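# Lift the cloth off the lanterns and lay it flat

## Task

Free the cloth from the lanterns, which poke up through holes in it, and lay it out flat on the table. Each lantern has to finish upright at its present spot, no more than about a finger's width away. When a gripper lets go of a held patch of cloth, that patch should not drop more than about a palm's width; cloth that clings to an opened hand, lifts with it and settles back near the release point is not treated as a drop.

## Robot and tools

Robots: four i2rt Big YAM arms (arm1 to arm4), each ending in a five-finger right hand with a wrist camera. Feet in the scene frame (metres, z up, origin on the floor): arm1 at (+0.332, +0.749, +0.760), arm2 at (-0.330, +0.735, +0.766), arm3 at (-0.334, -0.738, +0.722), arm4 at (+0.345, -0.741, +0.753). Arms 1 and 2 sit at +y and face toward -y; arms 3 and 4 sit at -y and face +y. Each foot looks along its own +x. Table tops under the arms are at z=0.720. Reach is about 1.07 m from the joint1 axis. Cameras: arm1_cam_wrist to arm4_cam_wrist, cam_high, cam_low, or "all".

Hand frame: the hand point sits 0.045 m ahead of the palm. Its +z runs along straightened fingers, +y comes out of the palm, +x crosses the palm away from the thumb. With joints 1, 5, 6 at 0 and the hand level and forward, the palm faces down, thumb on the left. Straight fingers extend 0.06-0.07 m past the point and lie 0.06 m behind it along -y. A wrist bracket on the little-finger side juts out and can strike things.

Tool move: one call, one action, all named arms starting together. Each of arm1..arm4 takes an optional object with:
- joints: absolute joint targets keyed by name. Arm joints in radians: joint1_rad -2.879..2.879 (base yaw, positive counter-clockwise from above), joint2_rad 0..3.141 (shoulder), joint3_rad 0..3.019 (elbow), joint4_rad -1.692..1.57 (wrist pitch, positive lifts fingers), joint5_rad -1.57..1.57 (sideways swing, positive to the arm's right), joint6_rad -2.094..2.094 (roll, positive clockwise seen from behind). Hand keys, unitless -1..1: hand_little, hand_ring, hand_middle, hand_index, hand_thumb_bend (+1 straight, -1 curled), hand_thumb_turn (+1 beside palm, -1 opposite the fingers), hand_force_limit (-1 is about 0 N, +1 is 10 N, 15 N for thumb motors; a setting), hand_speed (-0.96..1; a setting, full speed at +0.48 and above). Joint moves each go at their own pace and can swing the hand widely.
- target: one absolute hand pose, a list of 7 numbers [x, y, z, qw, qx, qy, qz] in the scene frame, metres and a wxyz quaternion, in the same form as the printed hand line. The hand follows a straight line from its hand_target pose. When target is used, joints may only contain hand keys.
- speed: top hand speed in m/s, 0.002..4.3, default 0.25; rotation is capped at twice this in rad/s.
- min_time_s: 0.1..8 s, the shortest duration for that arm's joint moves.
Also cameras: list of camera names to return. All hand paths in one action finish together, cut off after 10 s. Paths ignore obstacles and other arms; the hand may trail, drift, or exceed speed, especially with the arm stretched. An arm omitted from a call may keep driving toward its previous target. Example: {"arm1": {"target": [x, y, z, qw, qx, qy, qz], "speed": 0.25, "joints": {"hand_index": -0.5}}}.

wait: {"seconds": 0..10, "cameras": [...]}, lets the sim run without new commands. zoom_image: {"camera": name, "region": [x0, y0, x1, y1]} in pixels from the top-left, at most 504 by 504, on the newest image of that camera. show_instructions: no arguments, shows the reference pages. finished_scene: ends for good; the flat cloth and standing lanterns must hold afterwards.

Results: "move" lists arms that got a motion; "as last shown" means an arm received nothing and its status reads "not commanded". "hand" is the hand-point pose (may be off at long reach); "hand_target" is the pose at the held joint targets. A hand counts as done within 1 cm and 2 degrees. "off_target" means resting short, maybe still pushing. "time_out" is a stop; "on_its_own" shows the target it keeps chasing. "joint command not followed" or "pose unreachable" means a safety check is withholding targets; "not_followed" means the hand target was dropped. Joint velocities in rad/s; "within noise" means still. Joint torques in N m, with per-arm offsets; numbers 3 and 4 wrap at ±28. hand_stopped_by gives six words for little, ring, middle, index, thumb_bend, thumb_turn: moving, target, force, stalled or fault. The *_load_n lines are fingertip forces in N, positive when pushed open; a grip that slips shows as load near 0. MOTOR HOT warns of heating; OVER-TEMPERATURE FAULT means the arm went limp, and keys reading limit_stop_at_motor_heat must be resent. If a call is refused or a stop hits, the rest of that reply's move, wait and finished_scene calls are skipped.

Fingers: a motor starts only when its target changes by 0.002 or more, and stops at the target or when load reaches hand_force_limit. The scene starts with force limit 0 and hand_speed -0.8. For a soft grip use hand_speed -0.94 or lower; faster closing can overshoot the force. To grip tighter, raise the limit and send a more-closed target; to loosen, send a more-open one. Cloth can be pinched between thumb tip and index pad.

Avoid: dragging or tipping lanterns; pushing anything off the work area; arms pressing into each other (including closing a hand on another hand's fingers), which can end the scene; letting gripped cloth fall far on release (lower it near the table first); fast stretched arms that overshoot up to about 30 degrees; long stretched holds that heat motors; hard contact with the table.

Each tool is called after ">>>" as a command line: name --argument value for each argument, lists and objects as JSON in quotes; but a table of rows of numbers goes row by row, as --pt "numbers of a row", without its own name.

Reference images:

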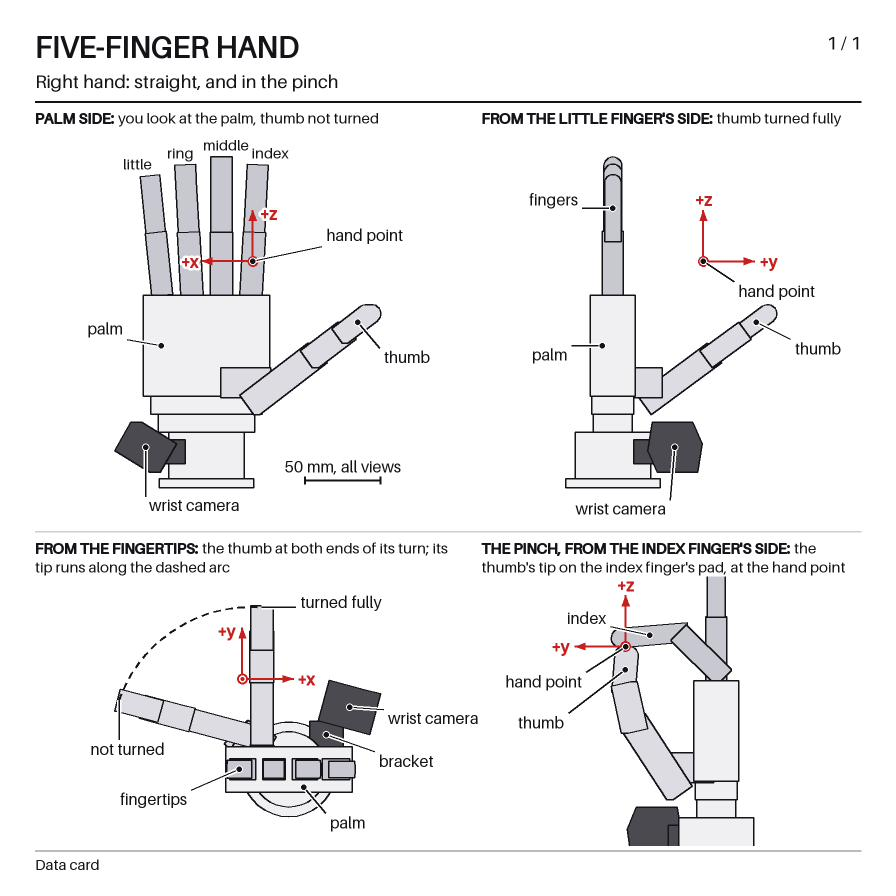

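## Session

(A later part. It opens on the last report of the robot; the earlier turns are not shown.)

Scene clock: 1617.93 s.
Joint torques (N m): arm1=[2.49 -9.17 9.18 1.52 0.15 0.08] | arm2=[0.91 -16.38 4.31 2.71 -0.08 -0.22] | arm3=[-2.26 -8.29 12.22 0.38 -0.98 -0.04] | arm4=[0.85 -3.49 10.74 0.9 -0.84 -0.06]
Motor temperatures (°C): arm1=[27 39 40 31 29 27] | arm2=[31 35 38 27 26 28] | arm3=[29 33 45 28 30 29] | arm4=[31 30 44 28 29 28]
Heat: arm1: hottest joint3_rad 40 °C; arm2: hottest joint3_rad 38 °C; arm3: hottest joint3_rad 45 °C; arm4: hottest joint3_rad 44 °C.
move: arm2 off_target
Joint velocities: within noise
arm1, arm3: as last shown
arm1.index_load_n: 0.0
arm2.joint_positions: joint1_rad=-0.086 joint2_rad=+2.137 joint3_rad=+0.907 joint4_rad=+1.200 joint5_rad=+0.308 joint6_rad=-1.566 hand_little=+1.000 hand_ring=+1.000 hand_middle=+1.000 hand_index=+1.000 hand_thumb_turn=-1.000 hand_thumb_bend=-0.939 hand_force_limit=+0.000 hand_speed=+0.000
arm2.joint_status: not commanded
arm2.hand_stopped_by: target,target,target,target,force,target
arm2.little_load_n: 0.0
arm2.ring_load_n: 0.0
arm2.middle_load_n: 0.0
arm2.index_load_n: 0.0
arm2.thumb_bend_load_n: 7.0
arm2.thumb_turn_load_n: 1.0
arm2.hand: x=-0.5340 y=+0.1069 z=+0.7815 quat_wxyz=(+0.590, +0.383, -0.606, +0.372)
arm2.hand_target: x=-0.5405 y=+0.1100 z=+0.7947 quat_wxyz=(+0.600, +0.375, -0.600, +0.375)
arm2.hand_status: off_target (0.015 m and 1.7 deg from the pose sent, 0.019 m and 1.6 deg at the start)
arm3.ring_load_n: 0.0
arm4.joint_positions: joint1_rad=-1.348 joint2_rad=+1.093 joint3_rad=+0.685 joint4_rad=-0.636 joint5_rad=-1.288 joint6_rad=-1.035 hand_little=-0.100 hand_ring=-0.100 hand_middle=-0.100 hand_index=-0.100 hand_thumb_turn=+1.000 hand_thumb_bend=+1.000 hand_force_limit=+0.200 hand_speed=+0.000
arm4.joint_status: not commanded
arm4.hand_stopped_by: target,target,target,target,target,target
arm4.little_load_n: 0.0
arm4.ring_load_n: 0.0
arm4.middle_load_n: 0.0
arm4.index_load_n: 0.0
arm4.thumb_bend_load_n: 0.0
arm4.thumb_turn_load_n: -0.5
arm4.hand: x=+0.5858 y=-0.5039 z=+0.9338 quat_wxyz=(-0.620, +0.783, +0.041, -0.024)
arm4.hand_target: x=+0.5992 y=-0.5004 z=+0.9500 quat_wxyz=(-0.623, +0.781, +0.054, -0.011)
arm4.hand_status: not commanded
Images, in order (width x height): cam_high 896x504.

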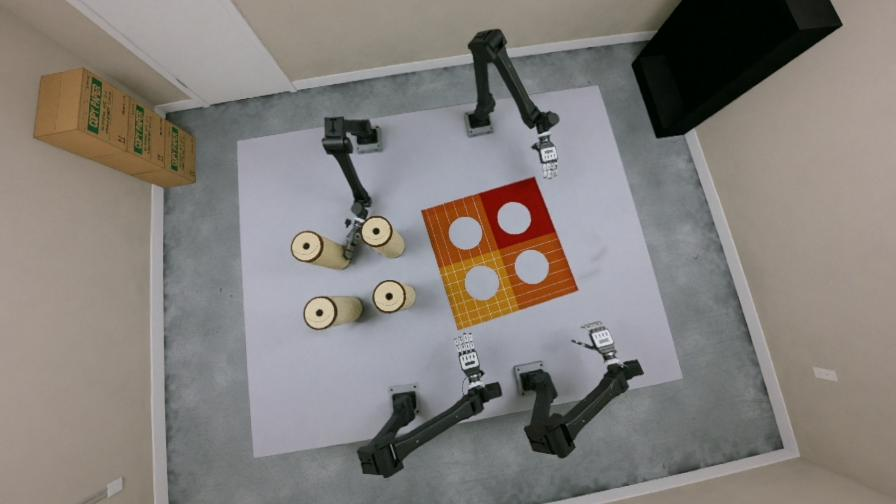

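>>> move --arm2 '{"target": [-0.500, 0.091, 0.80, 0.5997, 0.3747, -0.5997, 0.3747], "speed": 0.05}'

>>> move --arm2 '{"target": [-0.40, 0.29, 0.85, 0.5997, 0.3747, -0.5997, 0.3747], "speed": 0.12}'

>>> move --arm2 '{"target": [-0.06, 0.235, 0.85, 0.642, 0.296, -0.642, 0.296], "speed": 0.2}' --cameras '["cam_high", "arm2_cam_wrist"]'

>>> zoom_image --camera "cam_high" --region '[280, 190, 460, 370]'

Scene clock: 1629.93 s.
Joint torques (N m): arm1=[3.19 -9 9.11 1.47 0.12 0.12] | arm2=[2.26 -16.32 7.66 1.5 0.05 -0.23] | arm3=[-2.08 -8.41 12.26 0.38 -1.01 -0.06] | arm4=[0.85 -3.49 10.71 0.91 -0.85 -0.06]
Motor temperatures (°C): arm1=[27 39 40 31 29 27] | arm2=[31 35 38 27 26 28] | arm3=[29 33 45 28 30 29] | arm4=[31 30 45 28 29 28]
Heat: arm1: hottest joint3_rad 40 °C; arm2: hottest joint3_rad 38 °C; arm3: hottest joint3_rad 45 °C; arm4: hottest joint3_rad 45 °C.
move: arm2 off_target
Joint velocities: within noise
arm1, arm3, arm4: as last shown
arm1.index_load_n: -0.5
arm2.joint_positions: joint1_rad=-0.016 joint2_rad=+2.136 joint3_rad=+0.907 joint4_rad=+1.192 joint5_rad=+0.391 joint6_rad=-1.566 hand_little=+1.000 hand_ring=+1.000 hand_middle=+1.000 hand_index=+1.000 hand_thumb_turn=-1.000 hand_thumb_bend=-0.939 hand_force_limit=+0.000 hand_speed=+0.000
arm2.joint_status: not commanded
arm2.hand_stopped_by: target,target,target,target,force,target
arm2.little_load_n: 0.0
arm2.ring_load_n: 0.0
arm2.middle_load_n: 0.0
arm2.index_load_n: 0.0
arm2.thumb_bend_load_n: 7.5
arm2.thumb_turn_load_n: 1.0
arm2.hand: x=-0.5024 y=+0.1056 z=+0.7802 quat_wxyz=(+0.591, +0.382, -0.609, +0.365)
arm2.hand_target: x=-0.4997 y=+0.0918 z=+0.8003 quat_wxyz=(+0.600, +0.375, -0.600, +0.375)
arm2.hand_status: off_target (0.025 m and 2.0 deg from the pose sent, 0.042 m and 1.7 deg at the start)
arm3.middle_load_n: -0.5
arm4.thumb_turn_load_n: 0.0
pictures: none

Scene clock: 1632.37 s.
Joint torques (N m): arm1=[2.9 -9.35 9.16 1.51 0.17 0.09] | arm2=[2.2 -10.29 3.08 2.54 0.05 -0.22] | arm3=[-2.49 -8.41 12.26 0.38 -0.99 -0.06] | arm4=[0.79 -3.49 10.73 0.88 -0.84 -0.06]
Motor temperatures (°C): arm1=[27 39 40 31 29 27] | arm2=[31 35 38 27 26 28] | arm3=[29 33 46 28 30 29] | arm4=[31 30 45 28 29 28]
Heat: arm1: hottest joint3_rad 40 °C; arm2: hottest joint3_rad 38 °C; arm3: hottest joint3_rad 46 °C; arm4: hottest joint3_rad 45 °C.
move: arm2 done
Joint velocities: within noise
arm1.joint_positions: joint1_rad=+0.747 joint2_rad=+1.325 joint3_rad=+0.604 joint4_rad=+0.431 joint5_rad=+0.694 joint6_rad=+0.180 hand_little=+1.000 hand_ring=+1.000 hand_middle=+0.500 hand_index=+0.500 hand_thumb_turn=-1.000 hand_thumb_bend=+0.900 hand_force_limit=+0.150 hand_speed=-0.700
arm1.joint_status: not commanded
arm1.hand_stopped_by: target,target,target,target,target,target
arm1.little_load_n: 0.0
arm1.ring_load_n: 0.0
arm1.middle_load_n: 0.0
arm1.index_load_n: 0.0
arm1.thumb_bend_load_n: 0.0
arm1.thumb_turn_load_n: 0.0
arm1.hand: x=+0.6268 y=+0.3265 z=+0.8961 quat_wxyz=(-0.021, +0.034, -0.783, +0.621)
arm1.hand_target: x=+0.6320 y=+0.3300 z=+0.8999 quat_wxyz=(-0.027, +0.034, -0.782, +0.622)
arm1.hand_status: not commanded
arm2.joint_positions: joint1_rad=+0.276 joint2_rad=+1.769 joint3_rad=+0.382 joint4_rad=+1.364 joint5_rad=+0.683 joint6_rad=-1.566 hand_little=+1.000 hand_ring=+1.000 hand_middle=+1.000 hand_index=+1.000 hand_thumb_turn=-1.000 hand_thumb_bend=-0.939 hand_force_limit=+0.000 hand_speed=+0.000
arm2.joint_status: not commanded
arm2.hand_stopped_by: target,target,target,target,force,target
arm2.little_load_n: 0.0
arm2.ring_load_n: 0.0
arm2.middle_load_n: 0.0
arm2.index_load_n: 0.0
arm2.thumb_bend_load_n: 7.0
arm2.thumb_turn_load_n: 1.0
arm2.hand: x=-0.4019 y=+0.2889 z=+0.8434 quat_wxyz=(+0.596, +0.379, -0.604, +0.368)
arm2.hand_target: x=-0.4000 y=+0.2900 z=+0.8498 quat_wxyz=(+0.600, +0.375, -0.600, +0.375)
arm2.hand_status: done (0.007 m and 1.2 deg from the pose sent, 0.222 m and 2.0 deg at the start)
arm3.joint_positions: joint1_rad=-1.367 joint2_rad=+1.383 joint3_rad=+0.902 joint4_rad=-0.785 joint5_rad=-1.333 joint6_rad=-1.271 hand_little=+1.000 hand_ring=+1.000 hand_middle=+0.500 hand_index=+0.500 hand_thumb_turn=-1.000 hand_thumb_bend=+0.900 hand_force_limit=+0.350 hand_speed=-0.700
arm3.joint_status: not commanded
arm3.hand_stopped_by: target,target,target,target,target,target
arm3.little_load_n: 0.0
arm3.ring_load_n: -0.5
arm3.middle_load_n: 0.0
arm3.index_load_n: 0.0
arm3.thumb_bend_load_n: 0.0
arm3.thumb_turn_load_n: 0.5
arm3.hand: x=-0.0065 y=-0.5026 z=+0.8860 quat_wxyz=(-0.619, +0.784, +0.042, -0.025)
arm3.hand_target: x=+0.0092 y=-0.5003 z=+0.9000 quat_wxyz=(-0.622, +0.781, +0.054, -0.010)
arm3.hand_status: not commanded
arm4: as last shown
pictures: none

Scene clock: 1634.70 s.
Joint torques (N m): arm1=[2.49 -8.88 9.07 1.47 0.12 0.11] | arm2=[2.08 -15.74 9.69 0.79 0.01 -0.21] | arm3=[-2.55 -8.53 12.31 0.47 -0.98 -0.04] | arm4=[0.79 -3.6 10.76 0.92 -0.84 -0.07]
Motor temperatures (°C): arm1=[27 39 40 31 29 27] | arm2=[31 35 38 27 26 28] | arm3=[29 33 46 28 30 29] | arm4=[31 30 45 28 29 28]
Heat: arm1: hottest joint3_rad 40 °C; arm2: hottest joint3_rad 38 °C; arm3: hottest joint3_rad 46 °C; arm4: hottest joint3_rad 45 °C.
move: arm2 off_target
Joint velocities: within noise
arm1, arm3, arm4: as last shown
arm2.joint_positions: joint1_rad=+0.898 joint2_rad=+2.132 joint3_rad=+1.189 joint4_rad=+0.978 joint5_rad=+1.551 joint6_rad=-1.618 hand_little=+1.000 hand_ring=+1.000 hand_middle=+1.000 hand_index=+1.000 hand_thumb_turn=-1.000 hand_thumb_bend=-0.939 hand_force_limit=+0.000 hand_speed=+0.000
arm2.joint_status: not commanded
arm2.hand_stopped_by: target,target,target,target,force,target
arm2.little_load_n: 0.0
arm2.ring_load_n: 0.0
arm2.middle_load_n: 0.0
arm2.index_load_n: 0.0
arm2.thumb_bend_load_n: 7.0
arm2.thumb_turn_load_n: 1.0
arm2.hand: x=-0.0680 y=+0.2422 z=+0.8451 quat_wxyz=(+0.643, +0.300, -0.640, +0.294)
arm2.hand_target: x=-0.0602 y=+0.2353 z=+0.8501 quat_wxyz=(+0.642, +0.296, -0.642, +0.296)
arm2.hand_status: off_target (0.012 m and 0.6 deg from the pose sent, 0.346 m and 14.3 deg at the start)
arm3.ring_load_n: 0.0
arm3.thumb_turn_load_n: 0.0
arm4.ring_load_n: -0.5
arm4.index_load_n: -0.5
pictures: arm2_cam_wrist, cam_high
Images, in order (width x height): arm2_cam_wrist 672x504, cam_high 896x504.

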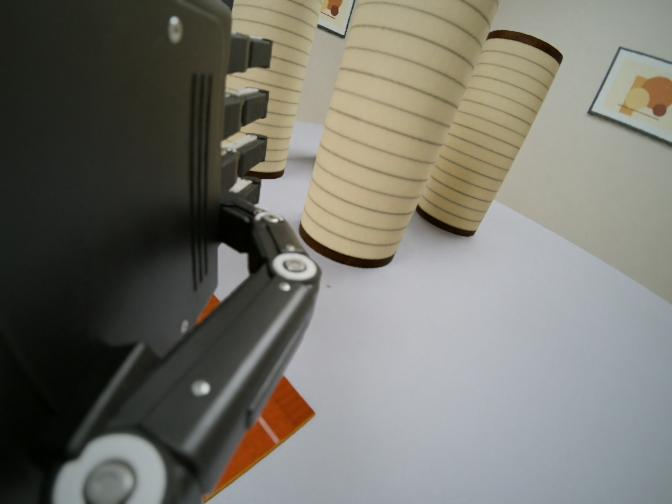

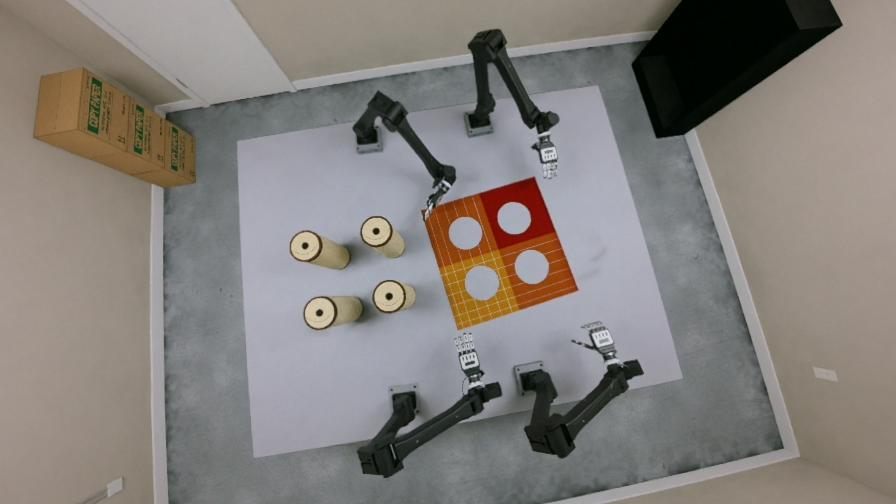

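Scaled by 2.800 from the camera's image (finer frame: 1280x720).

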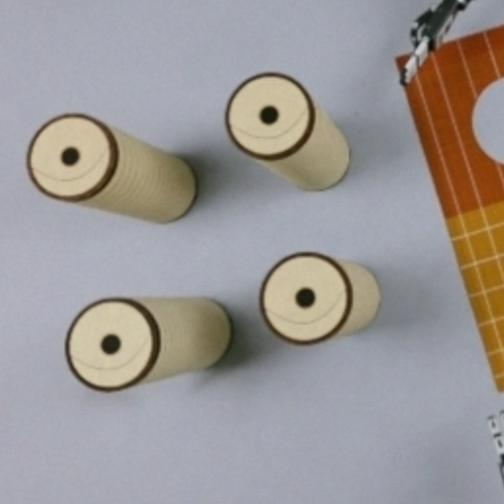

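>>> move --arm2 '{"target": [-0.15, 0.12, 0.86, 0.642, 0.296, -0.642, 0.296], "speed": 0.15}'

>>> move --arm2 '{"target": [-0.1855, 0.0695, 0.795, 0.642, 0.296, -0.642, 0.296], "speed": 0.08}' --cameras '["cam_high", "arm2_cam_wrist"]'

>>> zoom_image --camera "cam_high" --region '[280, 190, 460, 370]'

Scene clock: 1641.43 s.
Joint torques (N m): arm1=[2.43 -9 9.18 1.51 0.12 0.09] | arm2=[1.9 -16.32 11.11 1.02 -0.08 -0.05] | arm3=[-2.55 -8.47 12.3 0.36 -0.99 -0.06] | arm4=[0.79 -3.49 10.74 0.9 -0.84 -0.06]
Motor temperatures (°C): arm1=[27 39 40 31 29 27] | arm2=[31 35 38 27 26 28] | arm3=[29 33 46 28 30 29] | arm4=[31 30 45 28 29 28]
Heat: arm1: hottest joint3_rad 40 °C; arm2: hottest joint3_rad 38 °C; arm3: hottest joint3_rad 46 °C; arm4: hottest joint3_rad 45 °C.
move: arm2 off_target
Joint velocities: within noise
arm1, arm3, arm4: as last shown
arm1.middle_load_n: -0.5
arm2.joint_positions: joint1_rad=+0.657 joint2_rad=+2.145 joint3_rad=+1.270 joint4_rad=+0.857 joint5_rad=+1.316 joint6_rad=-1.586 hand_little=+1.000 hand_ring=+1.000 hand_middle=+1.000 hand_index=+1.000 hand_thumb_turn=-1.000 hand_thumb_bend=-0.939 hand_force_limit=+0.000 hand_speed=+0.000
arm2.joint_status: not commanded
arm2.hand_stopped_by: target,target,target,target,force,target
arm2.little_load_n: 0.0
arm2.ring_load_n: 0.0
arm2.middle_load_n: 0.0
arm2.index_load_n: 0.0
arm2.thumb_bend_load_n: 7.5
arm2.thumb_turn_load_n: 1.0
arm2.hand: x=-0.1596 y=+0.1315 z=+0.8539 quat_wxyz=(+0.645, +0.305, -0.640, +0.284)
arm2.hand_target: x=-0.1502 y=+0.1206 z=+0.8601 quat_wxyz=(+0.642, +0.296, -0.642, +0.296)
arm2.hand_status: off_target (0.016 m and 1.8 deg from the pose sent, 0.148 m and 0.6 deg at the start)
arm4.ring_load_n: 0.0
arm4.index_load_n: 0.0
pictures: none

Scene clock: 1643.07 s.
Joint torques (N m): arm1=[2.67 -9.47 9.09 1.57 0.12 0.09] | arm2=[1.26 -17.85 10.73 2.18 -0.03 -0.07] | arm3=[-2.37 -8.59 12.25 0.39 -1.01 -0.06] | arm4=[0.79 -3.49 10.73 0.9 -0.84 -0.06]
Motor temperatures (°C): arm1=[27 39 40 31 29 27] | arm2=[31 35 38 27 26 28] | arm3=[29 33 46 28 30 29] | arm4=[31 30 45 28 29 28]
Heat: arm1: hottest joint3_rad 40 °C; arm2: hottest joint3_rad 38 °C; arm3: hottest joint3_rad 46 °C; arm4: hottest joint3_rad 45 °C.
move: arm2 off_target
Joint velocities: within noise
arm1, arm3, arm4: as last shown
arm1.middle_load_n: 0.0
arm2.joint_positions: joint1_rad=+0.575 joint2_rad=+2.318 joint3_rad=+1.372 joint4_rad=+0.889 joint5_rad=+1.225 joint6_rad=-1.579 hand_little=+1.000 hand_ring=+1.000 hand_middle=+1.000 hand_index=+1.000 hand_thumb_turn=-1.000 hand_thumb_bend=-0.939 hand_force_limit=+0.000 hand_speed=+0.000
arm2.joint_status: not commanded
arm2.hand_stopped_by: target,target,target,target,force,target
arm2.little_load_n: 0.0
arm2.ring_load_n: 0.0
arm2.middle_load_n: 0.0
arm2.index_load_n: 0.0
arm2.thumb_bend_load_n: 7.5
arm2.thumb_turn_load_n: 1.0
arm2.hand: x=-0.1893 y=+0.0846 z=+0.7838 quat_wxyz=(+0.644, +0.320, -0.638, +0.275)
arm2.hand_target: x=-0.1858 y=+0.0704 z=+0.7954 quat_wxyz=(+0.642, +0.296, -0.642, +0.296)
arm2.hand_status: off_target (0.019 m and 3.7 deg from the pose sent, 0.089 m and 1.7 deg at the start)
arm4.thumb_turn_load_n: -0.5
pictures: arm2_cam_wrist, cam_high
Images, in order (width x height): arm2_cam_wrist 672x504, cam_high 896x504.

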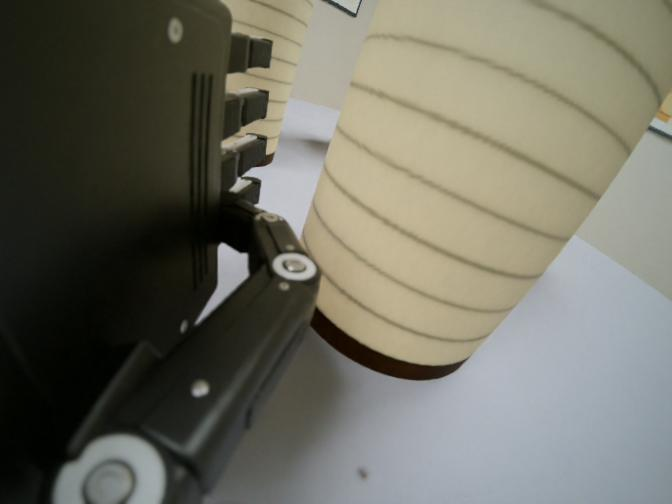

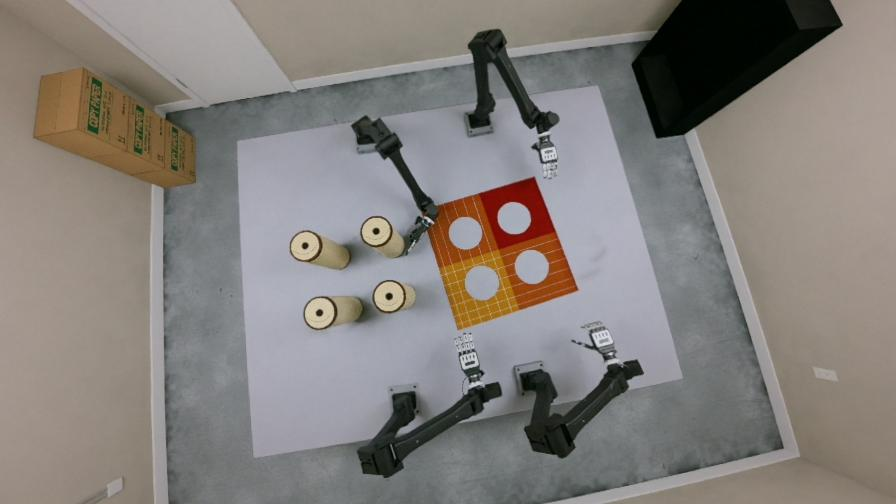

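Scaled by 2.800 from the camera's image (finer frame: 1280x720).

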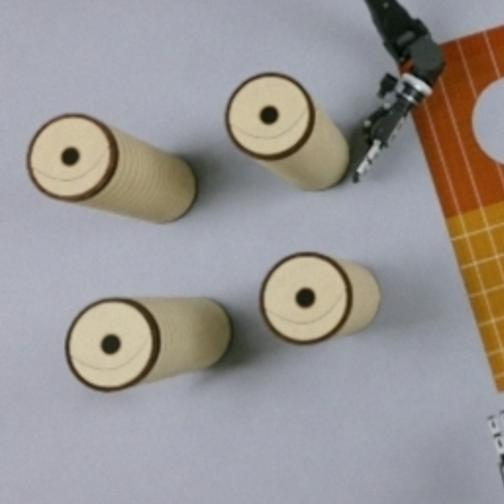

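>>> move --arm2 '{"target": [-0.2105, 0.091, 0.80, 0.642, 0.296, -0.642, 0.296], "speed": 0.05}' --cameras '["cam_high"]'

>>> zoom_image --camera "cam_high" --region '[280, 190, 460, 370]'

Scene clock: 1649.13 s.
Joint torques (N m): arm1=[2.73 -9.23 9.21 1.83 0.19 0.1] | arm2=[1.14 -19.25 5.96 2.15 -0.08 -0.09] | arm3=[-2.26 -8.53 12.29 0.4 -0.99 -0.05] | arm4=[0.85 -3.6 10.73 0.9 -0.84 -0.06]
Motor temperatures (°C): arm1=[27 39 40 31 29 27] | arm2=[31 35 39 27 26 28] | arm3=[29 33 46 28 30 29] | arm4=[31 30 45 28 29 28]
Heat: arm1: hottest joint3_rad 40 °C; arm2: hottest joint3_rad 39 °C; arm3: hottest joint3_rad 46 °C; arm4: hottest joint3_rad 45 °C.
move: arm2 off_target
Joint velocities: within noise
arm1, arm3, arm4: as last shown
arm2.joint_positions: joint1_rad=+0.558 joint2_rad=+2.287 joint3_rad=+1.314 joint4_rad=+0.945 joint5_rad=+1.208 joint6_rad=-1.579 hand_little=+1.000 hand_ring=+1.000 hand_middle=+1.000 hand_index=+1.000 hand_thumb_turn=-1.000 hand_thumb_bend=-0.939 hand_force_limit=+0.000 hand_speed=+0.000
arm2.joint_status: not commanded
arm2.hand_stopped_by: target,target,target,target,force,target
arm2.little_load_n: 0.0
arm2.ring_load_n: 0.0
arm2.middle_load_n: 0.0
arm2.index_load_n: 0.0
arm2.thumb_bend_load_n: 7.0
arm2.thumb_turn_load_n: 1.0
arm2.hand: x=-0.2057 y=+0.0921 z=+0.7895 quat_wxyz=(+0.643, +0.310, -0.640, +0.286)
arm2.hand_target: x=-0.2105 y=+0.0910 z=+0.7998 quat_wxyz=(+0.642, +0.296, -0.642, +0.296)
arm2.hand_status: off_target (0.012 m and 2.0 deg from the pose sent, 0.027 m and 3.7 deg at the start)
Images, in order (width x height): cam_high 896x504.

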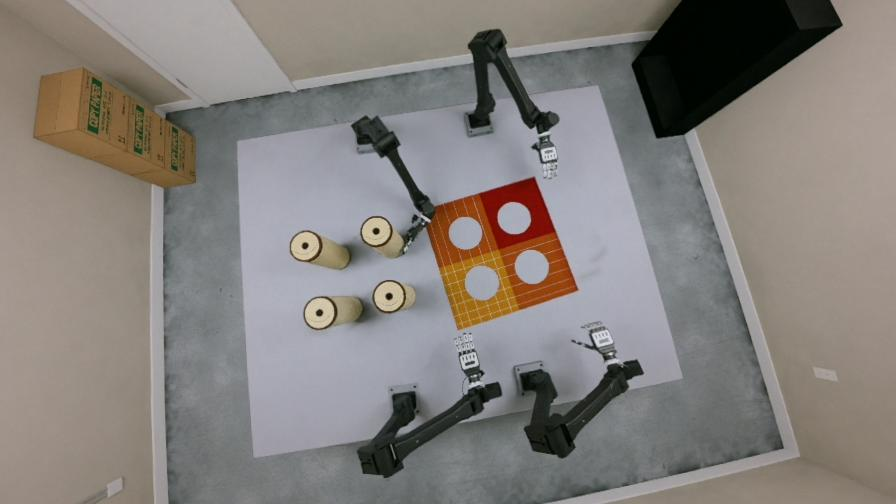

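Scaled by 2.800 from the camera's image (finer frame: 1280x720).

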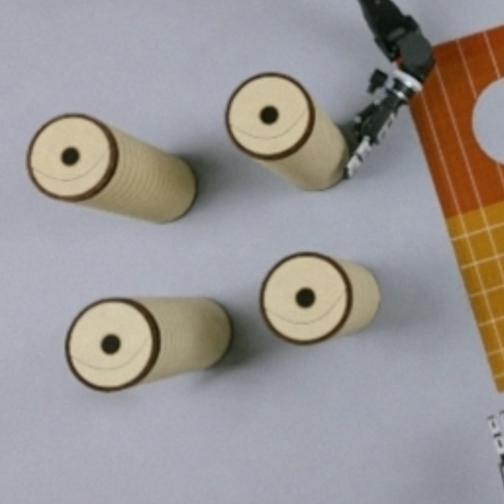

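>>> move --arm2 '{"target": [-0.227, 0.105, 0.80, 0.642, 0.296, -0.642, 0.296], "speed": 0.03}' --cameras '["cam_high"]'

>>> zoom_image --camera "cam_high" --region '[280, 190, 460, 370]'

Scene clock: 1653.90 s.
Joint torques (N m): arm1=[3.31 -9.23 9.28 1.54 0.12 0.13] | arm2=[0.97 -18.9 5.64 2.19 -0.06 -0.09] | arm3=[-2.55 -8.35 12.3 0.4 -0.99 -0.06] | arm4=[0.73 -3.49 10.73 0.91 -0.84 -0.07]
Motor temperatures (°C): arm1=[27 39 40 31 29 27] | arm2=[31 36 39 27 26 28] | arm3=[29 33 46 28 30 29] | arm4=[31 30 45 28 29 28]
Heat: arm1: hottest joint3_rad 40 °C; arm2: hottest joint3_rad 39 °C; arm3: hottest joint3_rad 46 °C; arm4: hottest joint3_rad 45 °C.
move: arm2 off_target
Joint velocities: within noise
arm1, arm3, arm4: as last shown
arm1.middle_load_n: -0.5
arm2.joint_positions: joint1_rad=+0.547 joint2_rad=+2.259 joint3_rad=+1.245 joint4_rad=+0.985 joint5_rad=+1.194 joint6_rad=-1.579 hand_little=+1.000 hand_ring=+1.000 hand_middle=+1.000 hand_index=+1.000 hand_thumb_turn=-1.000 hand_thumb_bend=-0.939 hand_force_limit=+0.000 hand_speed=+0.000
arm2.joint_status: not commanded
arm2.hand_stopped_by: target,target,target,target,force,target
arm2.little_load_n: 0.5
arm2.ring_load_n: 0.0
arm2.middle_load_n: 0.0
arm2.index_load_n: 0.0
arm2.thumb_bend_load_n: 7.0
arm2.thumb_turn_load_n: 1.0
arm2.hand: x=-0.2206 y=+0.1060 z=+0.7894 quat_wxyz=(+0.642, +0.311, -0.639, +0.287)
arm2.hand_target: x=-0.2270 y=+0.1049 z=+0.8000 quat_wxyz=(+0.642, +0.296, -0.642, +0.296)
arm2.hand_status: off_target (0.012 m and 2.1 deg from the pose sent, 0.027 m and 2.0 deg at the start)
arm3.thumb_bend_load_n: 0.5
Images, in order (width x height): cam_high 896x504.

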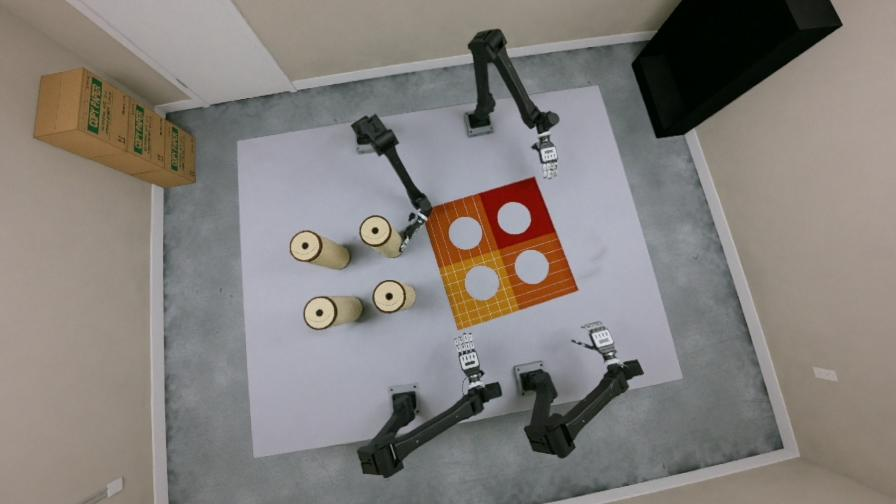

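Scaled by 2.800 from the camera's image (finer frame: 1280x720).

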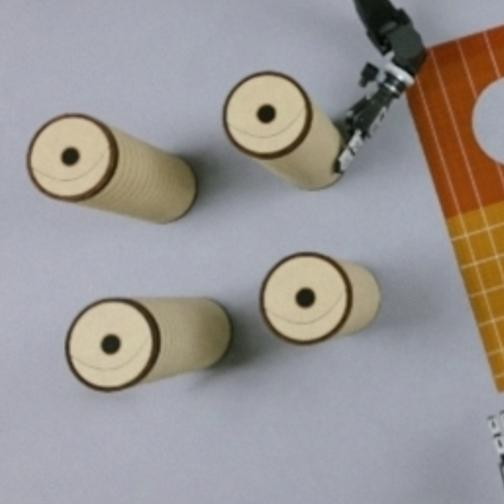

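>>> move --arm2 '{"target": [-0.2385, 0.1145, 0.80, 0.642, 0.296, -0.642, 0.296], "speed": 0.03}' --cameras '["cam_high"]'

>>> zoom_image --camera "cam_high" --region '[280, 190, 460, 370]'

Scene clock: 1657.77 s.
Joint torques (N m): arm1=[3.08 -9.41 9.06 1.58 0.08 0.11] | arm2=[0.91 -18.55 5.42 2.19 -0.06 -0.09] | arm3=[-2.43 -8.35 12.27 0.42 -0.98 -0.07] | arm4=[0.85 -3.55 10.71 0.91 -0.83 -0.07]
Motor temperatures (°C): arm1=[27 39 40 31 29 27] | arm2=[31 36 38 27 26 28] | arm3=[29 33 46 28 30 29] | arm4=[31 30 46 28 29 28]
Heat: arm1: hottest joint3_rad 40 °C; arm2: hottest joint3_rad 38 °C; arm3: hottest joint3_rad 46 °C; arm4: hottest joint3_rad 46 °C.
move: arm2 off_target
Joint velocities: within noise
arm1, arm3: as last shown
arm1.middle_load_n: 0.0
arm2.joint_positions: joint1_rad=+0.537 joint2_rad=+2.240 joint3_rad=+1.199 joint4_rad=+1.012 joint5_rad=+1.184 joint6_rad=-1.579 hand_little=+1.000 hand_ring=+1.000 hand_middle=+1.000 hand_index=+1.000 hand_thumb_turn=-1.000 hand_thumb_bend=-0.939 hand_force_limit=+0.000 hand_speed=+0.000
arm2.joint_status: not commanded
arm2.hand_stopped_by: target,target,target,target,force,target
arm2.little_load_n: 0.0
arm2.ring_load_n: 0.0
arm2.middle_load_n: 0.0
arm2.index_load_n: 0.0
arm2.thumb_bend_load_n: 7.0
arm2.thumb_turn_load_n: 1.0
arm2.hand: x=-0.2322 y=+0.1154 z=+0.7894 quat_wxyz=(+0.642, +0.311, -0.639, +0.286)
arm2.hand_target: x=-0.2385 y=+0.1145 z=+0.7999 quat_wxyz=(+0.642, +0.296, -0.642, +0.296)
arm2.hand_status: off_target (0.012 m and 2.1 deg from the pose sent, 0.023 m and 2.1 deg at the start)
arm3.thumb_bend_load_n: 0.0
arm4.joint_positions: joint1_rad=-1.348 joint2_rad=+1.093 joint3_rad=+0.685 joint4_rad=-0.636 joint5_rad=-1.288 joint6_rad=-1.035 hand_little=-0.100 hand_ring=-0.100 hand_middle=-0.100 hand_index=-0.100 hand_thumb_turn=+1.000 hand_thumb_bend=+1.000 hand_force_limit=+0.200 hand_speed=+0.000
arm4.joint_status: not commanded
arm4.hand_stopped_by: target,target,target,target,target,target
arm4.little_load_n: 0.0
arm4.ring_load_n: 0.0
arm4.middle_load_n: 0.0
arm4.index_load_n: 0.0
arm4.thumb_bend_load_n: 0.5
arm4.thumb_turn_load_n: 0.0
arm4.hand: x=+0.5858 y=-0.5039 z=+0.9338 quat_wxyz=(-0.620, +0.783, +0.041, -0.024)
arm4.hand_target: x=+0.5992 y=-0.5004 z=+0.9500 quat_wxyz=(-0.623, +0.781, +0.054, -0.011)
arm4.hand_status: not commanded
Images, in order (width x height): cam_high 896x504.

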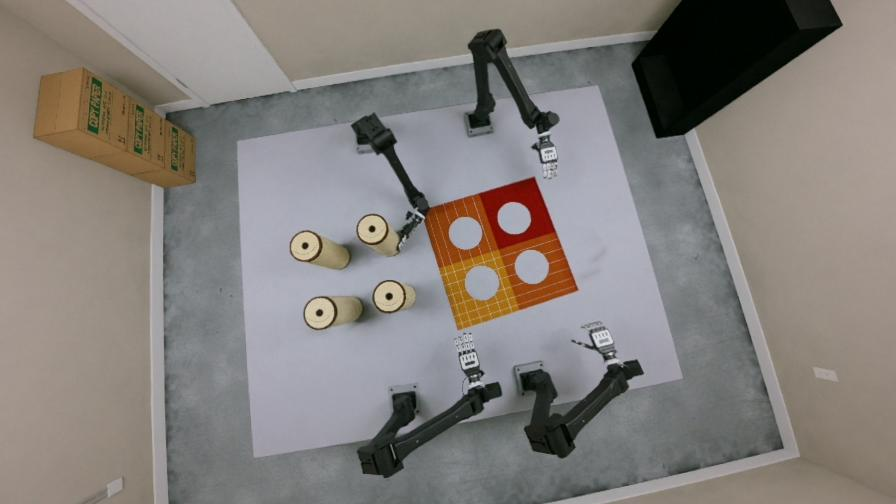

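Scaled by 2.800 from the camera's image (finer frame: 1280x720).

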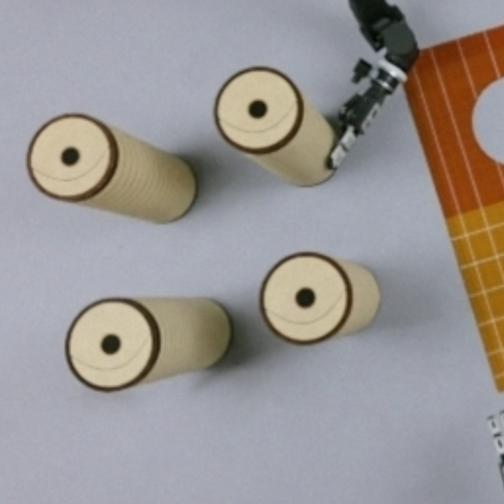

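>>> move --arm2 '{"target": [-0.200, 0.085, 0.81, 0.642, 0.296, -0.642, 0.296], "speed": 0.06}'

>>> move --arm2 '{"target": [-0.15, 0.13, 0.95, 0.642, 0.296, -0.642, 0.296], "speed": 0.12}'

>>> move --arm2 '{"target": [-0.10, 0.35, 1.0, 0.6200, 0.34, -0.6200, 0.34], "speed": 0.2}' --arm4 '{"target": [0.10, -0.45, 0.92, 0.5752, -0.7231, -0.2995, 0.2382], "speed": 0.2, "joints": {"hand_thumb_turn": 1.0, "hand_thumb_bend": 1.0, "hand_index": 1.0, "hand_middle": 1.0, "hand_ring": 1.0, "hand_little": 1.0, "hand_speed": 0.0}}' --cameras '["cam_high", "cam_low"]'

>>> zoom_image --camera "cam_high" --region '[280, 190, 460, 370]'

Scene clock: 1705.50 s.
Joint torques (N m): arm1=[3.31 -8.7 9.11 1.57 0.17 0.13] | arm2=[2.37 -16.79 10.24 1.03 0.07 -0.1] | arm3=[-2.37 -8.59 12.27 0.44 -1 -0.06] | arm4=[0.85 -3.43 10.71 0.9 -0.84 -0.07]
Motor temperatures (°C): arm1=[27 38 40 31 29 27] | arm2=[30 36 37 27 26 28] | arm3=[29 33 46 28 30 29] | arm4=[31 30 47 28 29 28]
Heat: arm1: hottest joint3_rad 40 °C; arm2: hottest joint3_rad 37 °C; arm3: hottest joint3_rad 46 °C; arm4: hottest joint3_rad 47 °C.
move: arm2 off_target
Joint velocities: within noise
arm1, arm3, arm4: as last shown
arm2.joint_positions: joint1_rad=+0.554 joint2_rad=+2.251 joint3_rad=+1.297 joint4_rad=+0.938 joint5_rad=+1.214 joint6_rad=-1.579 hand_little=+1.000 hand_ring=+1.000 hand_middle=+1.000 hand_index=+1.000 hand_thumb_turn=-1.000 hand_thumb_bend=-0.939 hand_force_limit=+0.000 hand_speed=+0.000
arm2.joint_status: not commanded
arm2.hand_stopped_by: target,target,target,target,force,target
arm2.little_load_n: 0.0
arm2.ring_load_n: 0.0
arm2.middle_load_n: 0.0
arm2.index_load_n: 0.0
arm2.thumb_bend_load_n: 7.0
arm2.thumb_turn_load_n: 1.0
arm2.hand: x=-0.2104 y=+0.0950 z=+0.8055 quat_wxyz=(+0.644, +0.303, -0.642, +0.286)
arm2.hand_target: x=-0.2002 y=+0.0855 z=+0.8103 quat_wxyz=(+0.642, +0.296, -0.642, +0.296)
arm2.hand_status: off_target (0.015 m and 1.4 deg from the pose sent, 0.049 m and 2.1 deg at the start)
arm3.little_load_n: -0.5
arm4.thumb_bend_load_n: 0.0
arm4.thumb_turn_load_n: -0.5
pictures: none

Scene clock: 1707.43 s.
Joint torques (N m): arm1=[3.66 -9.64 9.17 1.54 0.13 0.11] | arm2=[2.61 -17.26 9.73 0.94 0.06 -0.11] | arm3=[-2.32 -8.47 12.19 0.44 -0.98 -0.05] | arm4=[0.85 -3.49 10.76 0.9 -0.84 -0.06]
Motor temperatures (°C): arm1=[27 38 40 31 29 27] | arm2=[30 36 37 27 26 28] | arm3=[29 33 46 28 30 29] | arm4=[31 30 47 28 29 28]
Heat: arm1: hottest joint3_rad 40 °C; arm2: hottest joint3_rad 37 °C; arm3: hottest joint3_rad 46 °C; arm4: hottest joint3_rad 47 °C.
move: arm2 off_target
Joint velocities: within noise
arm1.joint_positions: joint1_rad=+0.747 joint2_rad=+1.325 joint3_rad=+0.604 joint4_rad=+0.431 joint5_rad=+0.694 joint6_rad=+0.180 hand_little=+1.000 hand_ring=+1.000 hand_middle=+0.500 hand_index=+0.500 hand_thumb_turn=-1.000 hand_thumb_bend=+0.900 hand_force_limit=+0.150 hand_speed=-0.700
arm1.joint_status: not commanded
arm1.hand_stopped_by: target,target,target,target,target,target
arm1.little_load_n: 0.0
arm1.ring_load_n: 0.0
arm1.middle_load_n: 0.0
arm1.index_load_n: 0.0
arm1.thumb_bend_load_n: 0.0
arm1.thumb_turn_load_n: 0.0
arm1.hand: x=+0.6268 y=+0.3265 z=+0.8961 quat_wxyz=(-0.021, +0.034, -0.783, +0.621)
arm1.hand_target: x=+0.6320 y=+0.3300 z=+0.8999 quat_wxyz=(-0.027, +0.034, -0.782, +0.622)
arm1.hand_status: not commanded
arm2.joint_positions: joint1_rad=+0.663 joint2_rad=+1.989 joint3_rad=+1.297 joint4_rad=+0.684 joint5_rad=+1.323 joint6_rad=-1.579 hand_little=+1.000 hand_ring=+1.000 hand_middle=+1.000 hand_index=+1.000 hand_thumb_turn=-1.000 hand_thumb_bend=-0.939 hand_force_limit=+0.000 hand_speed=+0.000
arm2.joint_status: not commanded
arm2.hand_stopped_by: target,target,target,target,force,target
arm2.little_load_n: 0.0
arm2.ring_load_n: 0.0
arm2.middle_load_n: 0.0
arm2.index_load_n: 0.0
arm2.thumb_bend_load_n: 7.5
arm2.thumb_turn_load_n: 1.0
arm2.hand: x=-0.1548 y=+0.1314 z=+0.9407 quat_wxyz=(+0.644, +0.300, -0.641, +0.290)
arm2.hand_target: x=-0.1501 y=+0.1302 z=+0.9501 quat_wxyz=(+0.642, +0.296, -0.642, +0.296)
arm2.hand_status: off_target (0.011 m and 0.9 deg from the pose sent, 0.161 m and 1.3 deg at the start)
arm3.joint_positions: joint1_rad=-1.367 joint2_rad=+1.383 joint3_rad=+0.902 joint4_rad=-0.785 joint5_rad=-1.333 joint6_rad=-1.271 hand_little=+1.000 hand_ring=+1.000 hand_middle=+0.500 hand_index=+0.500 hand_thumb_turn=-1.000 hand_thumb_bend=+0.900 hand_force_limit=+0.350 hand_speed=-0.700
arm3.joint_status: not commanded
arm3.hand_stopped_by: target,target,target,target,target,target
arm3.little_load_n: 0.0
arm3.ring_load_n: -0.5
arm3.middle_load_n: 0.0
arm3.index_load_n: -0.5
arm3.thumb_bend_load_n: 0.0
arm3.thumb_turn_load_n: 0.5
arm3.hand: x=-0.0065 y=-0.5026 z=+0.8860 quat_wxyz=(-0.619, +0.784, +0.042, -0.025)
arm3.hand_target: x=+0.0092 y=-0.5003 z=+0.9000 quat_wxyz=(-0.622, +0.781, +0.054, -0.010)
arm3.hand_status: not commanded
arm4: as last shown
arm4.thumb_turn_load_n: 0.0
pictures: none

Scene clock: 1710.63 s.
Joint torques (N m): arm1=[2.2 -8.64 9.11 1.43 0.11 0.06] | arm2=[1.96 -12.34 7.5 1.33 0.05 -0.12] | arm3=[-2.32 -8.35 12.26 0.4 -0.98 -0.06] | arm4=[1.03 -0.09 11.17 2.86 -0.06 0.16]
Motor temperatures (°C): arm1=[27 38 40 31 29 27] | arm2=[30 36 38 27 26 28] | arm3=[29 33 46 28 30 29] | arm4=[31 30 47 28 29 28]
Heat: arm1: hottest joint3_rad 40 °C; arm2: hottest joint3_rad 38 °C; arm3: hottest joint3_rad 46 °C; arm4: hottest joint3_rad 47 °C.
move: arm2 done; arm4 off_target
Joint velocities: within noise
arm1, arm3: as last shown
arm2.joint_positions: joint1_rad=+1.036 joint2_rad=+1.593 joint3_rad=+0.897 joint4_rad=+0.689 joint5_rad=+1.555 joint6_rad=-1.574 hand_little=+1.000 hand_ring=+1.000 hand_middle=+1.000 hand_index=+1.000 hand_thumb_turn=-1.000 hand_thumb_bend=-0.939 hand_force_limit=+0.000 hand_speed=+0.000
arm2.joint_status: not commanded
arm2.hand_stopped_by: target,target,target,target,force,target
arm2.little_load_n: 0.0
arm2.ring_load_n: 0.0
arm2.middle_load_n: 0.0
arm2.index_load_n: 0.0
arm2.thumb_bend_load_n: 7.0
arm2.thumb_turn_load_n: 1.0
arm2.hand: x=-0.0984 y=+0.3468 z=+0.9985 quat_wxyz=(+0.622, +0.342, -0.619, +0.337)
arm2.hand_target: x=-0.1001 y=+0.3499 z=+1.0000 quat_wxyz=(+0.620, +0.340, -0.620, +0.340)
arm2.hand_status: done (0.004 m and 0.5 deg from the pose sent, 0.233 m and 8.2 deg at the start)
arm3.ring_load_n: 0.0
arm3.index_load_n: 0.0
arm3.thumb_turn_load_n: 0.0
arm4.joint_positions: joint1_rad=+0.451 joint2_rad=+0.748 joint3_rad=+0.293 joint4_rad=+0.142 joint5_rad=-0.310 joint6_rad=-0.075 hand_little=+1.000 hand_ring=+1.000 hand_middle=+1.000 hand_index=+1.000 hand_thumb_turn=+1.000 hand_thumb_bend=+1.000 hand_force_limit=+0.200 hand_speed=+0.000
arm4.joint_status: all done
arm4.hand_stopped_by: target,target,target,target,target,target
arm4.little_load_n: 0.0
arm4.ring_load_n: -0.5
arm4.middle_load_n: 0.0
arm4.index_load_n: -0.5
arm4.thumb_bend_load_n: 0.0
arm4.thumb_turn_load_n: 0.0
arm4.hand: x=+0.1110 y=-0.4647 z=+0.8894 quat_wxyz=(-0.550, +0.743, +0.303, -0.232)
arm4.hand_target: x=+0.1016 y=-0.4519 z=+0.9205 quat_wxyz=(-0.575, +0.723, +0.300, -0.238)
arm4.hand_status: off_target (0.036 m and 3.7 deg from the pose sent, 0.489 m and 39.6 deg at the start)
Images, in order (width x height): cam_high 896x504, cam_low 896x504.

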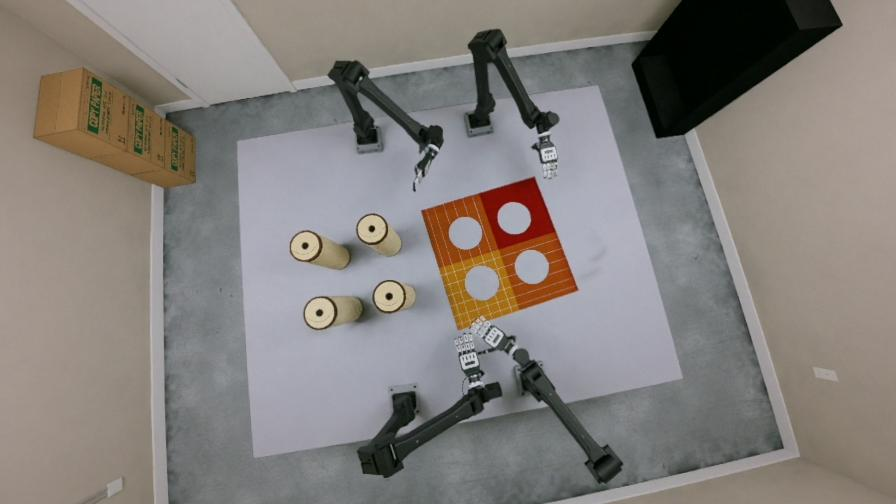

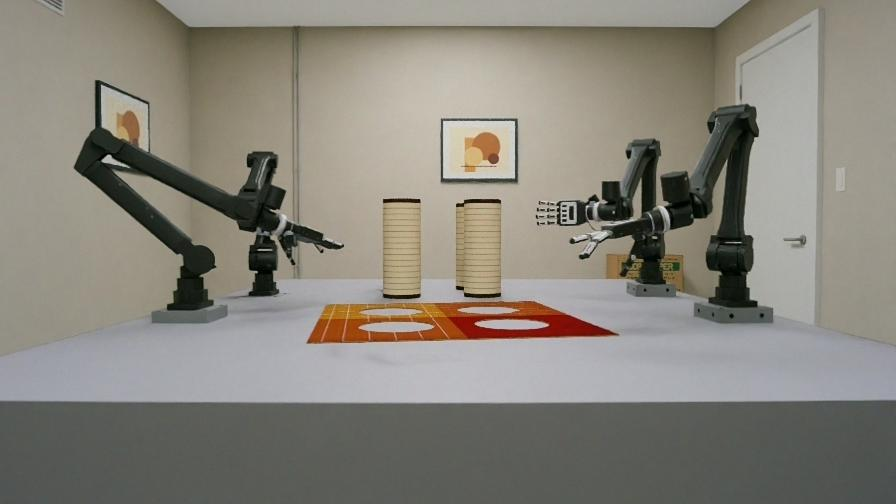

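Scaled by 2.800 from the camera's image (finer frame: 1280x720).

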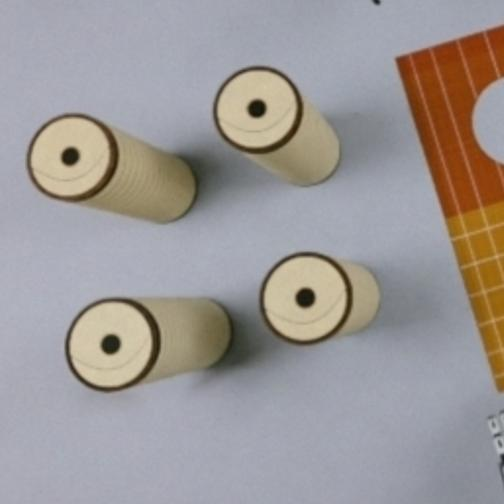

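>>> move --arm3 '{"target": [-0.26, -0.50, 0.93, 0.6225, -0.7807, -0.0546, 0.0109], "speed": 0.12}' --cameras '["cam_high"]'

>>> zoom_image --camera "cam_high" --region '[280, 230, 520, 470]'

Scene clock: 1719.07 s.
Joint torques (N m): arm1=[3.37 -9.41 9.17 1.43 0.12 0.08] | arm2=[2.02 -12.4 7.51 1.31 0.05 -0.12] | arm3=[-1.79 2.84 10.29 1.98 -0.3 0.12] | arm4=[1.08 -0.03 11.17 2.92 -0.06 0.16]
Motor temperatures (°C): arm1=[27 38 40 31 29 27] | arm2=[30 36 37 27 26 28] | arm3=[29 33 46 28 30 29] | arm4=[31 30 48 28 29 28]
Heat: arm1: hottest joint3_rad 40 °C; arm2: hottest joint3_rad 37 °C; arm3: hottest joint3_rad 46 °C; arm4: hottest joint3_rad 48 °C.
move: arm3 done
Joint velocities: within noise
arm1, arm2, arm4: as last shown
arm3.joint_positions: joint1_rad=-1.038 joint2_rad=+0.339 joint3_rad=+0.409 joint4_rad=-0.601 joint5_rad=-1.109 joint6_rad=-0.523 hand_little=+1.000 hand_ring=+1.000 hand_middle=+0.500 hand_index=+0.500 hand_thumb_turn=-1.000 hand_thumb_bend=+0.900 hand_force_limit=+0.350 hand_speed=-0.700
arm3.joint_status: not commanded
arm3.hand_stopped_by: target,target,target,target,target,target
arm3.little_load_n: 0.0
arm3.ring_load_n: 0.0
arm3.middle_load_n: 0.0
arm3.index_load_n: -0.5
arm3.thumb_bend_load_n: 0.0
arm3.thumb_turn_load_n: 0.0
arm3.hand: x=-0.2617 y=-0.5020 z=+0.9265 quat_wxyz=(-0.619, +0.783, +0.051, -0.016)
arm3.hand_target: x=-0.2600 y=-0.5002 z=+0.9300 quat_wxyz=(-0.622, +0.781, +0.055, -0.011)
arm3.hand_status: done (0.004 m and 0.9 deg from the pose sent, 0.257 m and 2.2 deg at the start)
arm4.ring_load_n: 0.0
arm4.index_load_n: 0.0
arm4.hand_target: x=+0.1016 y=-0.4520 z=+0.9205 quat_wxyz=(-0.575, +0.723, +0.299, -0.238)
Images, in order (width x height): cam_high 896x504.

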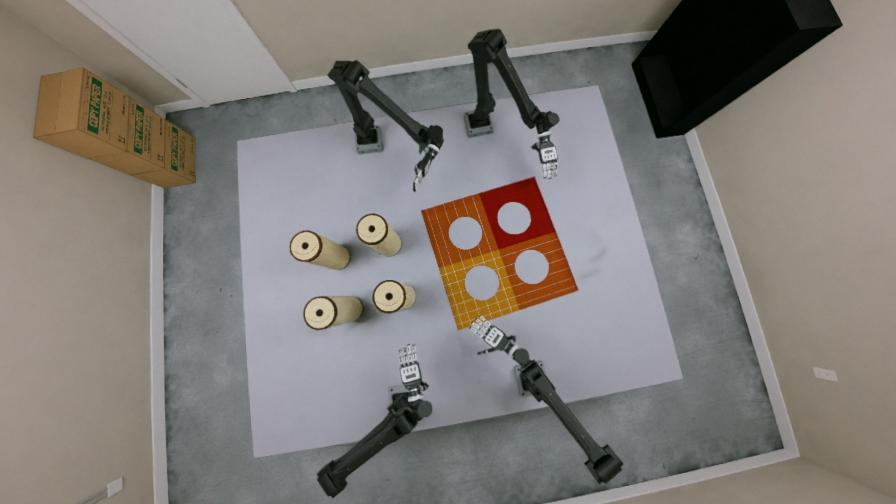

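Scaled by 2.100 from the camera's image (finer frame: 1280x720).

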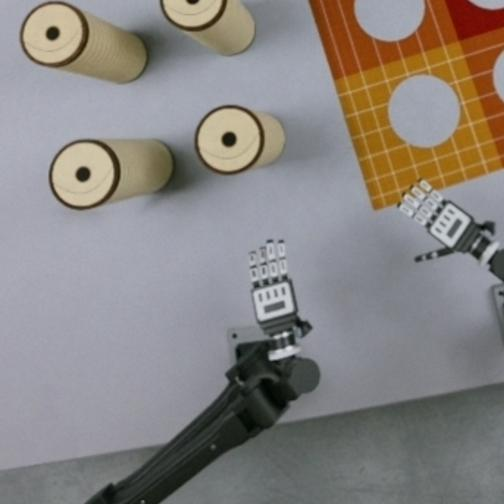

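>>> move --arm3 '{"target": [-0.48, -0.50, 1.0, 0.6225, -0.7807, -0.0546, 0.0109], "speed": 0.15}' --arm4 '{"target": [-0.08, -0.42, 0.90, 0.5752, -0.7231, -0.2995, 0.2382], "speed": 0.12}' --cameras '["cam_high"]'

>>> zoom_image --camera "cam_high" --region '[280, 230, 520, 470]'

Scene clock: 1727.17 s.
Joint torques (N m): arm1=[2.9 -9.35 8.91 1.57 0.13 0.11] | arm2=[2.02 -12.4 7.51 1.32 0.05 -0.11] | arm3=[-2.61 3.31 14.48 2.17 0.36 0.13] | arm4=[1.2 -6.48 9.8 2.97 0.07 0.15]
Motor temperatures (°C): arm1=[27 38 40 31 29 27] | arm2=[30 36 37 27 26 28] | arm3=[29 33 46 28 30 29] | arm4=[31 30 48 28 28 28]
Heat: arm1: hottest joint3_rad 40 °C; arm2: hottest joint3_rad 37 °C; arm3: hottest joint3_rad 46 °C; arm4: hottest joint3_rad 48 °C.
move: arm3 off_target; arm4 off_target
Joint velocities: within noise
arm1, arm2: as last shown
arm3.joint_positions: joint1_rad=+1.071 joint2_rad=+0.303 joint3_rad=+0.513 joint4_rad=-0.647 joint5_rad=+0.906 joint6_rad=+0.232 hand_little=+1.000 hand_ring=+1.000 hand_middle=+0.500 hand_index=+0.500 hand_thumb_turn=-1.000 hand_thumb_bend=+0.900 hand_force_limit=+0.350 hand_speed=-0.700
arm3.joint_status: not commanded
arm3.hand_stopped_by: target,target,target,target,target,target
arm3.little_load_n: 0.0
arm3.ring_load_n: 0.0
arm3.middle_load_n: 0.0
arm3.index_load_n: 0.0
arm3.thumb_bend_load_n: 0.0
arm3.thumb_turn_load_n: 0.0
arm3.hand: x=-0.4750 y=-0.5053 z=+0.9650 quat_wxyz=(-0.605, +0.792, +0.080, +0.012)
arm3.hand_target: x=-0.4786 y=-0.5016 z=+0.9995 quat_wxyz=(-0.623, +0.781, +0.055, -0.011)
arm3.hand_status: off_target (0.036 m and 4.6 deg from the pose sent, 0.230 m and 0.9 deg at the start; a joint's target at an end of its range on 5 of 71 steps)
arm4.joint_positions: joint1_rad=+0.877 joint2_rad=+1.311 joint3_rad=+0.562 joint4_rad=+0.449 joint5_rad=+0.105 joint6_rad=+0.027 hand_little=+1.000 hand_ring=+1.000 hand_middle=+1.000 hand_index=+1.000 hand_thumb_turn=+1.000 hand_thumb_bend=+1.000 hand_force_limit=+0.200 hand_speed=+0.000
arm4.joint_status: not commanded
arm4.hand_stopped_by: target,target,target,target,target,target
arm4.little_load_n: 0.0
arm4.ring_load_n: 0.0
arm4.middle_load_n: 0.0
arm4.index_load_n: -0.5
arm4.thumb_bend_load_n: -0.5
arm4.thumb_turn_load_n: 0.0
arm4.hand: x=-0.0600 y=-0.4301 z=+0.8731 quat_wxyz=(-0.554, +0.740, +0.310, -0.222)
arm4.hand_target: x=-0.0784 y=-0.4213 z=+0.9006 quat_wxyz=(-0.575, +0.723, +0.300, -0.238)
arm4.hand_status: off_target (0.035 m and 3.8 deg from the pose sent, 0.196 m and 3.7 deg at the start)
Images, in order (width x height): cam_high 896x504.

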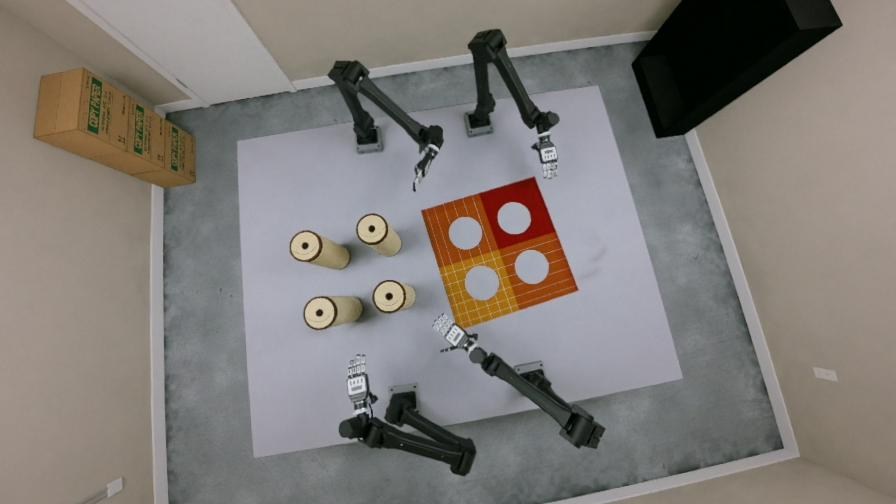

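Scaled by 2.100 from the camera's image (finer frame: 1280x720).

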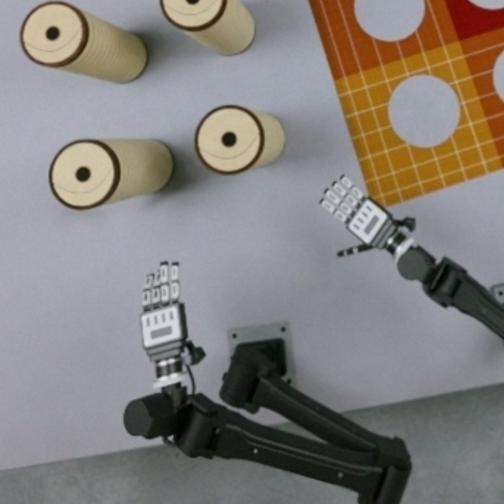

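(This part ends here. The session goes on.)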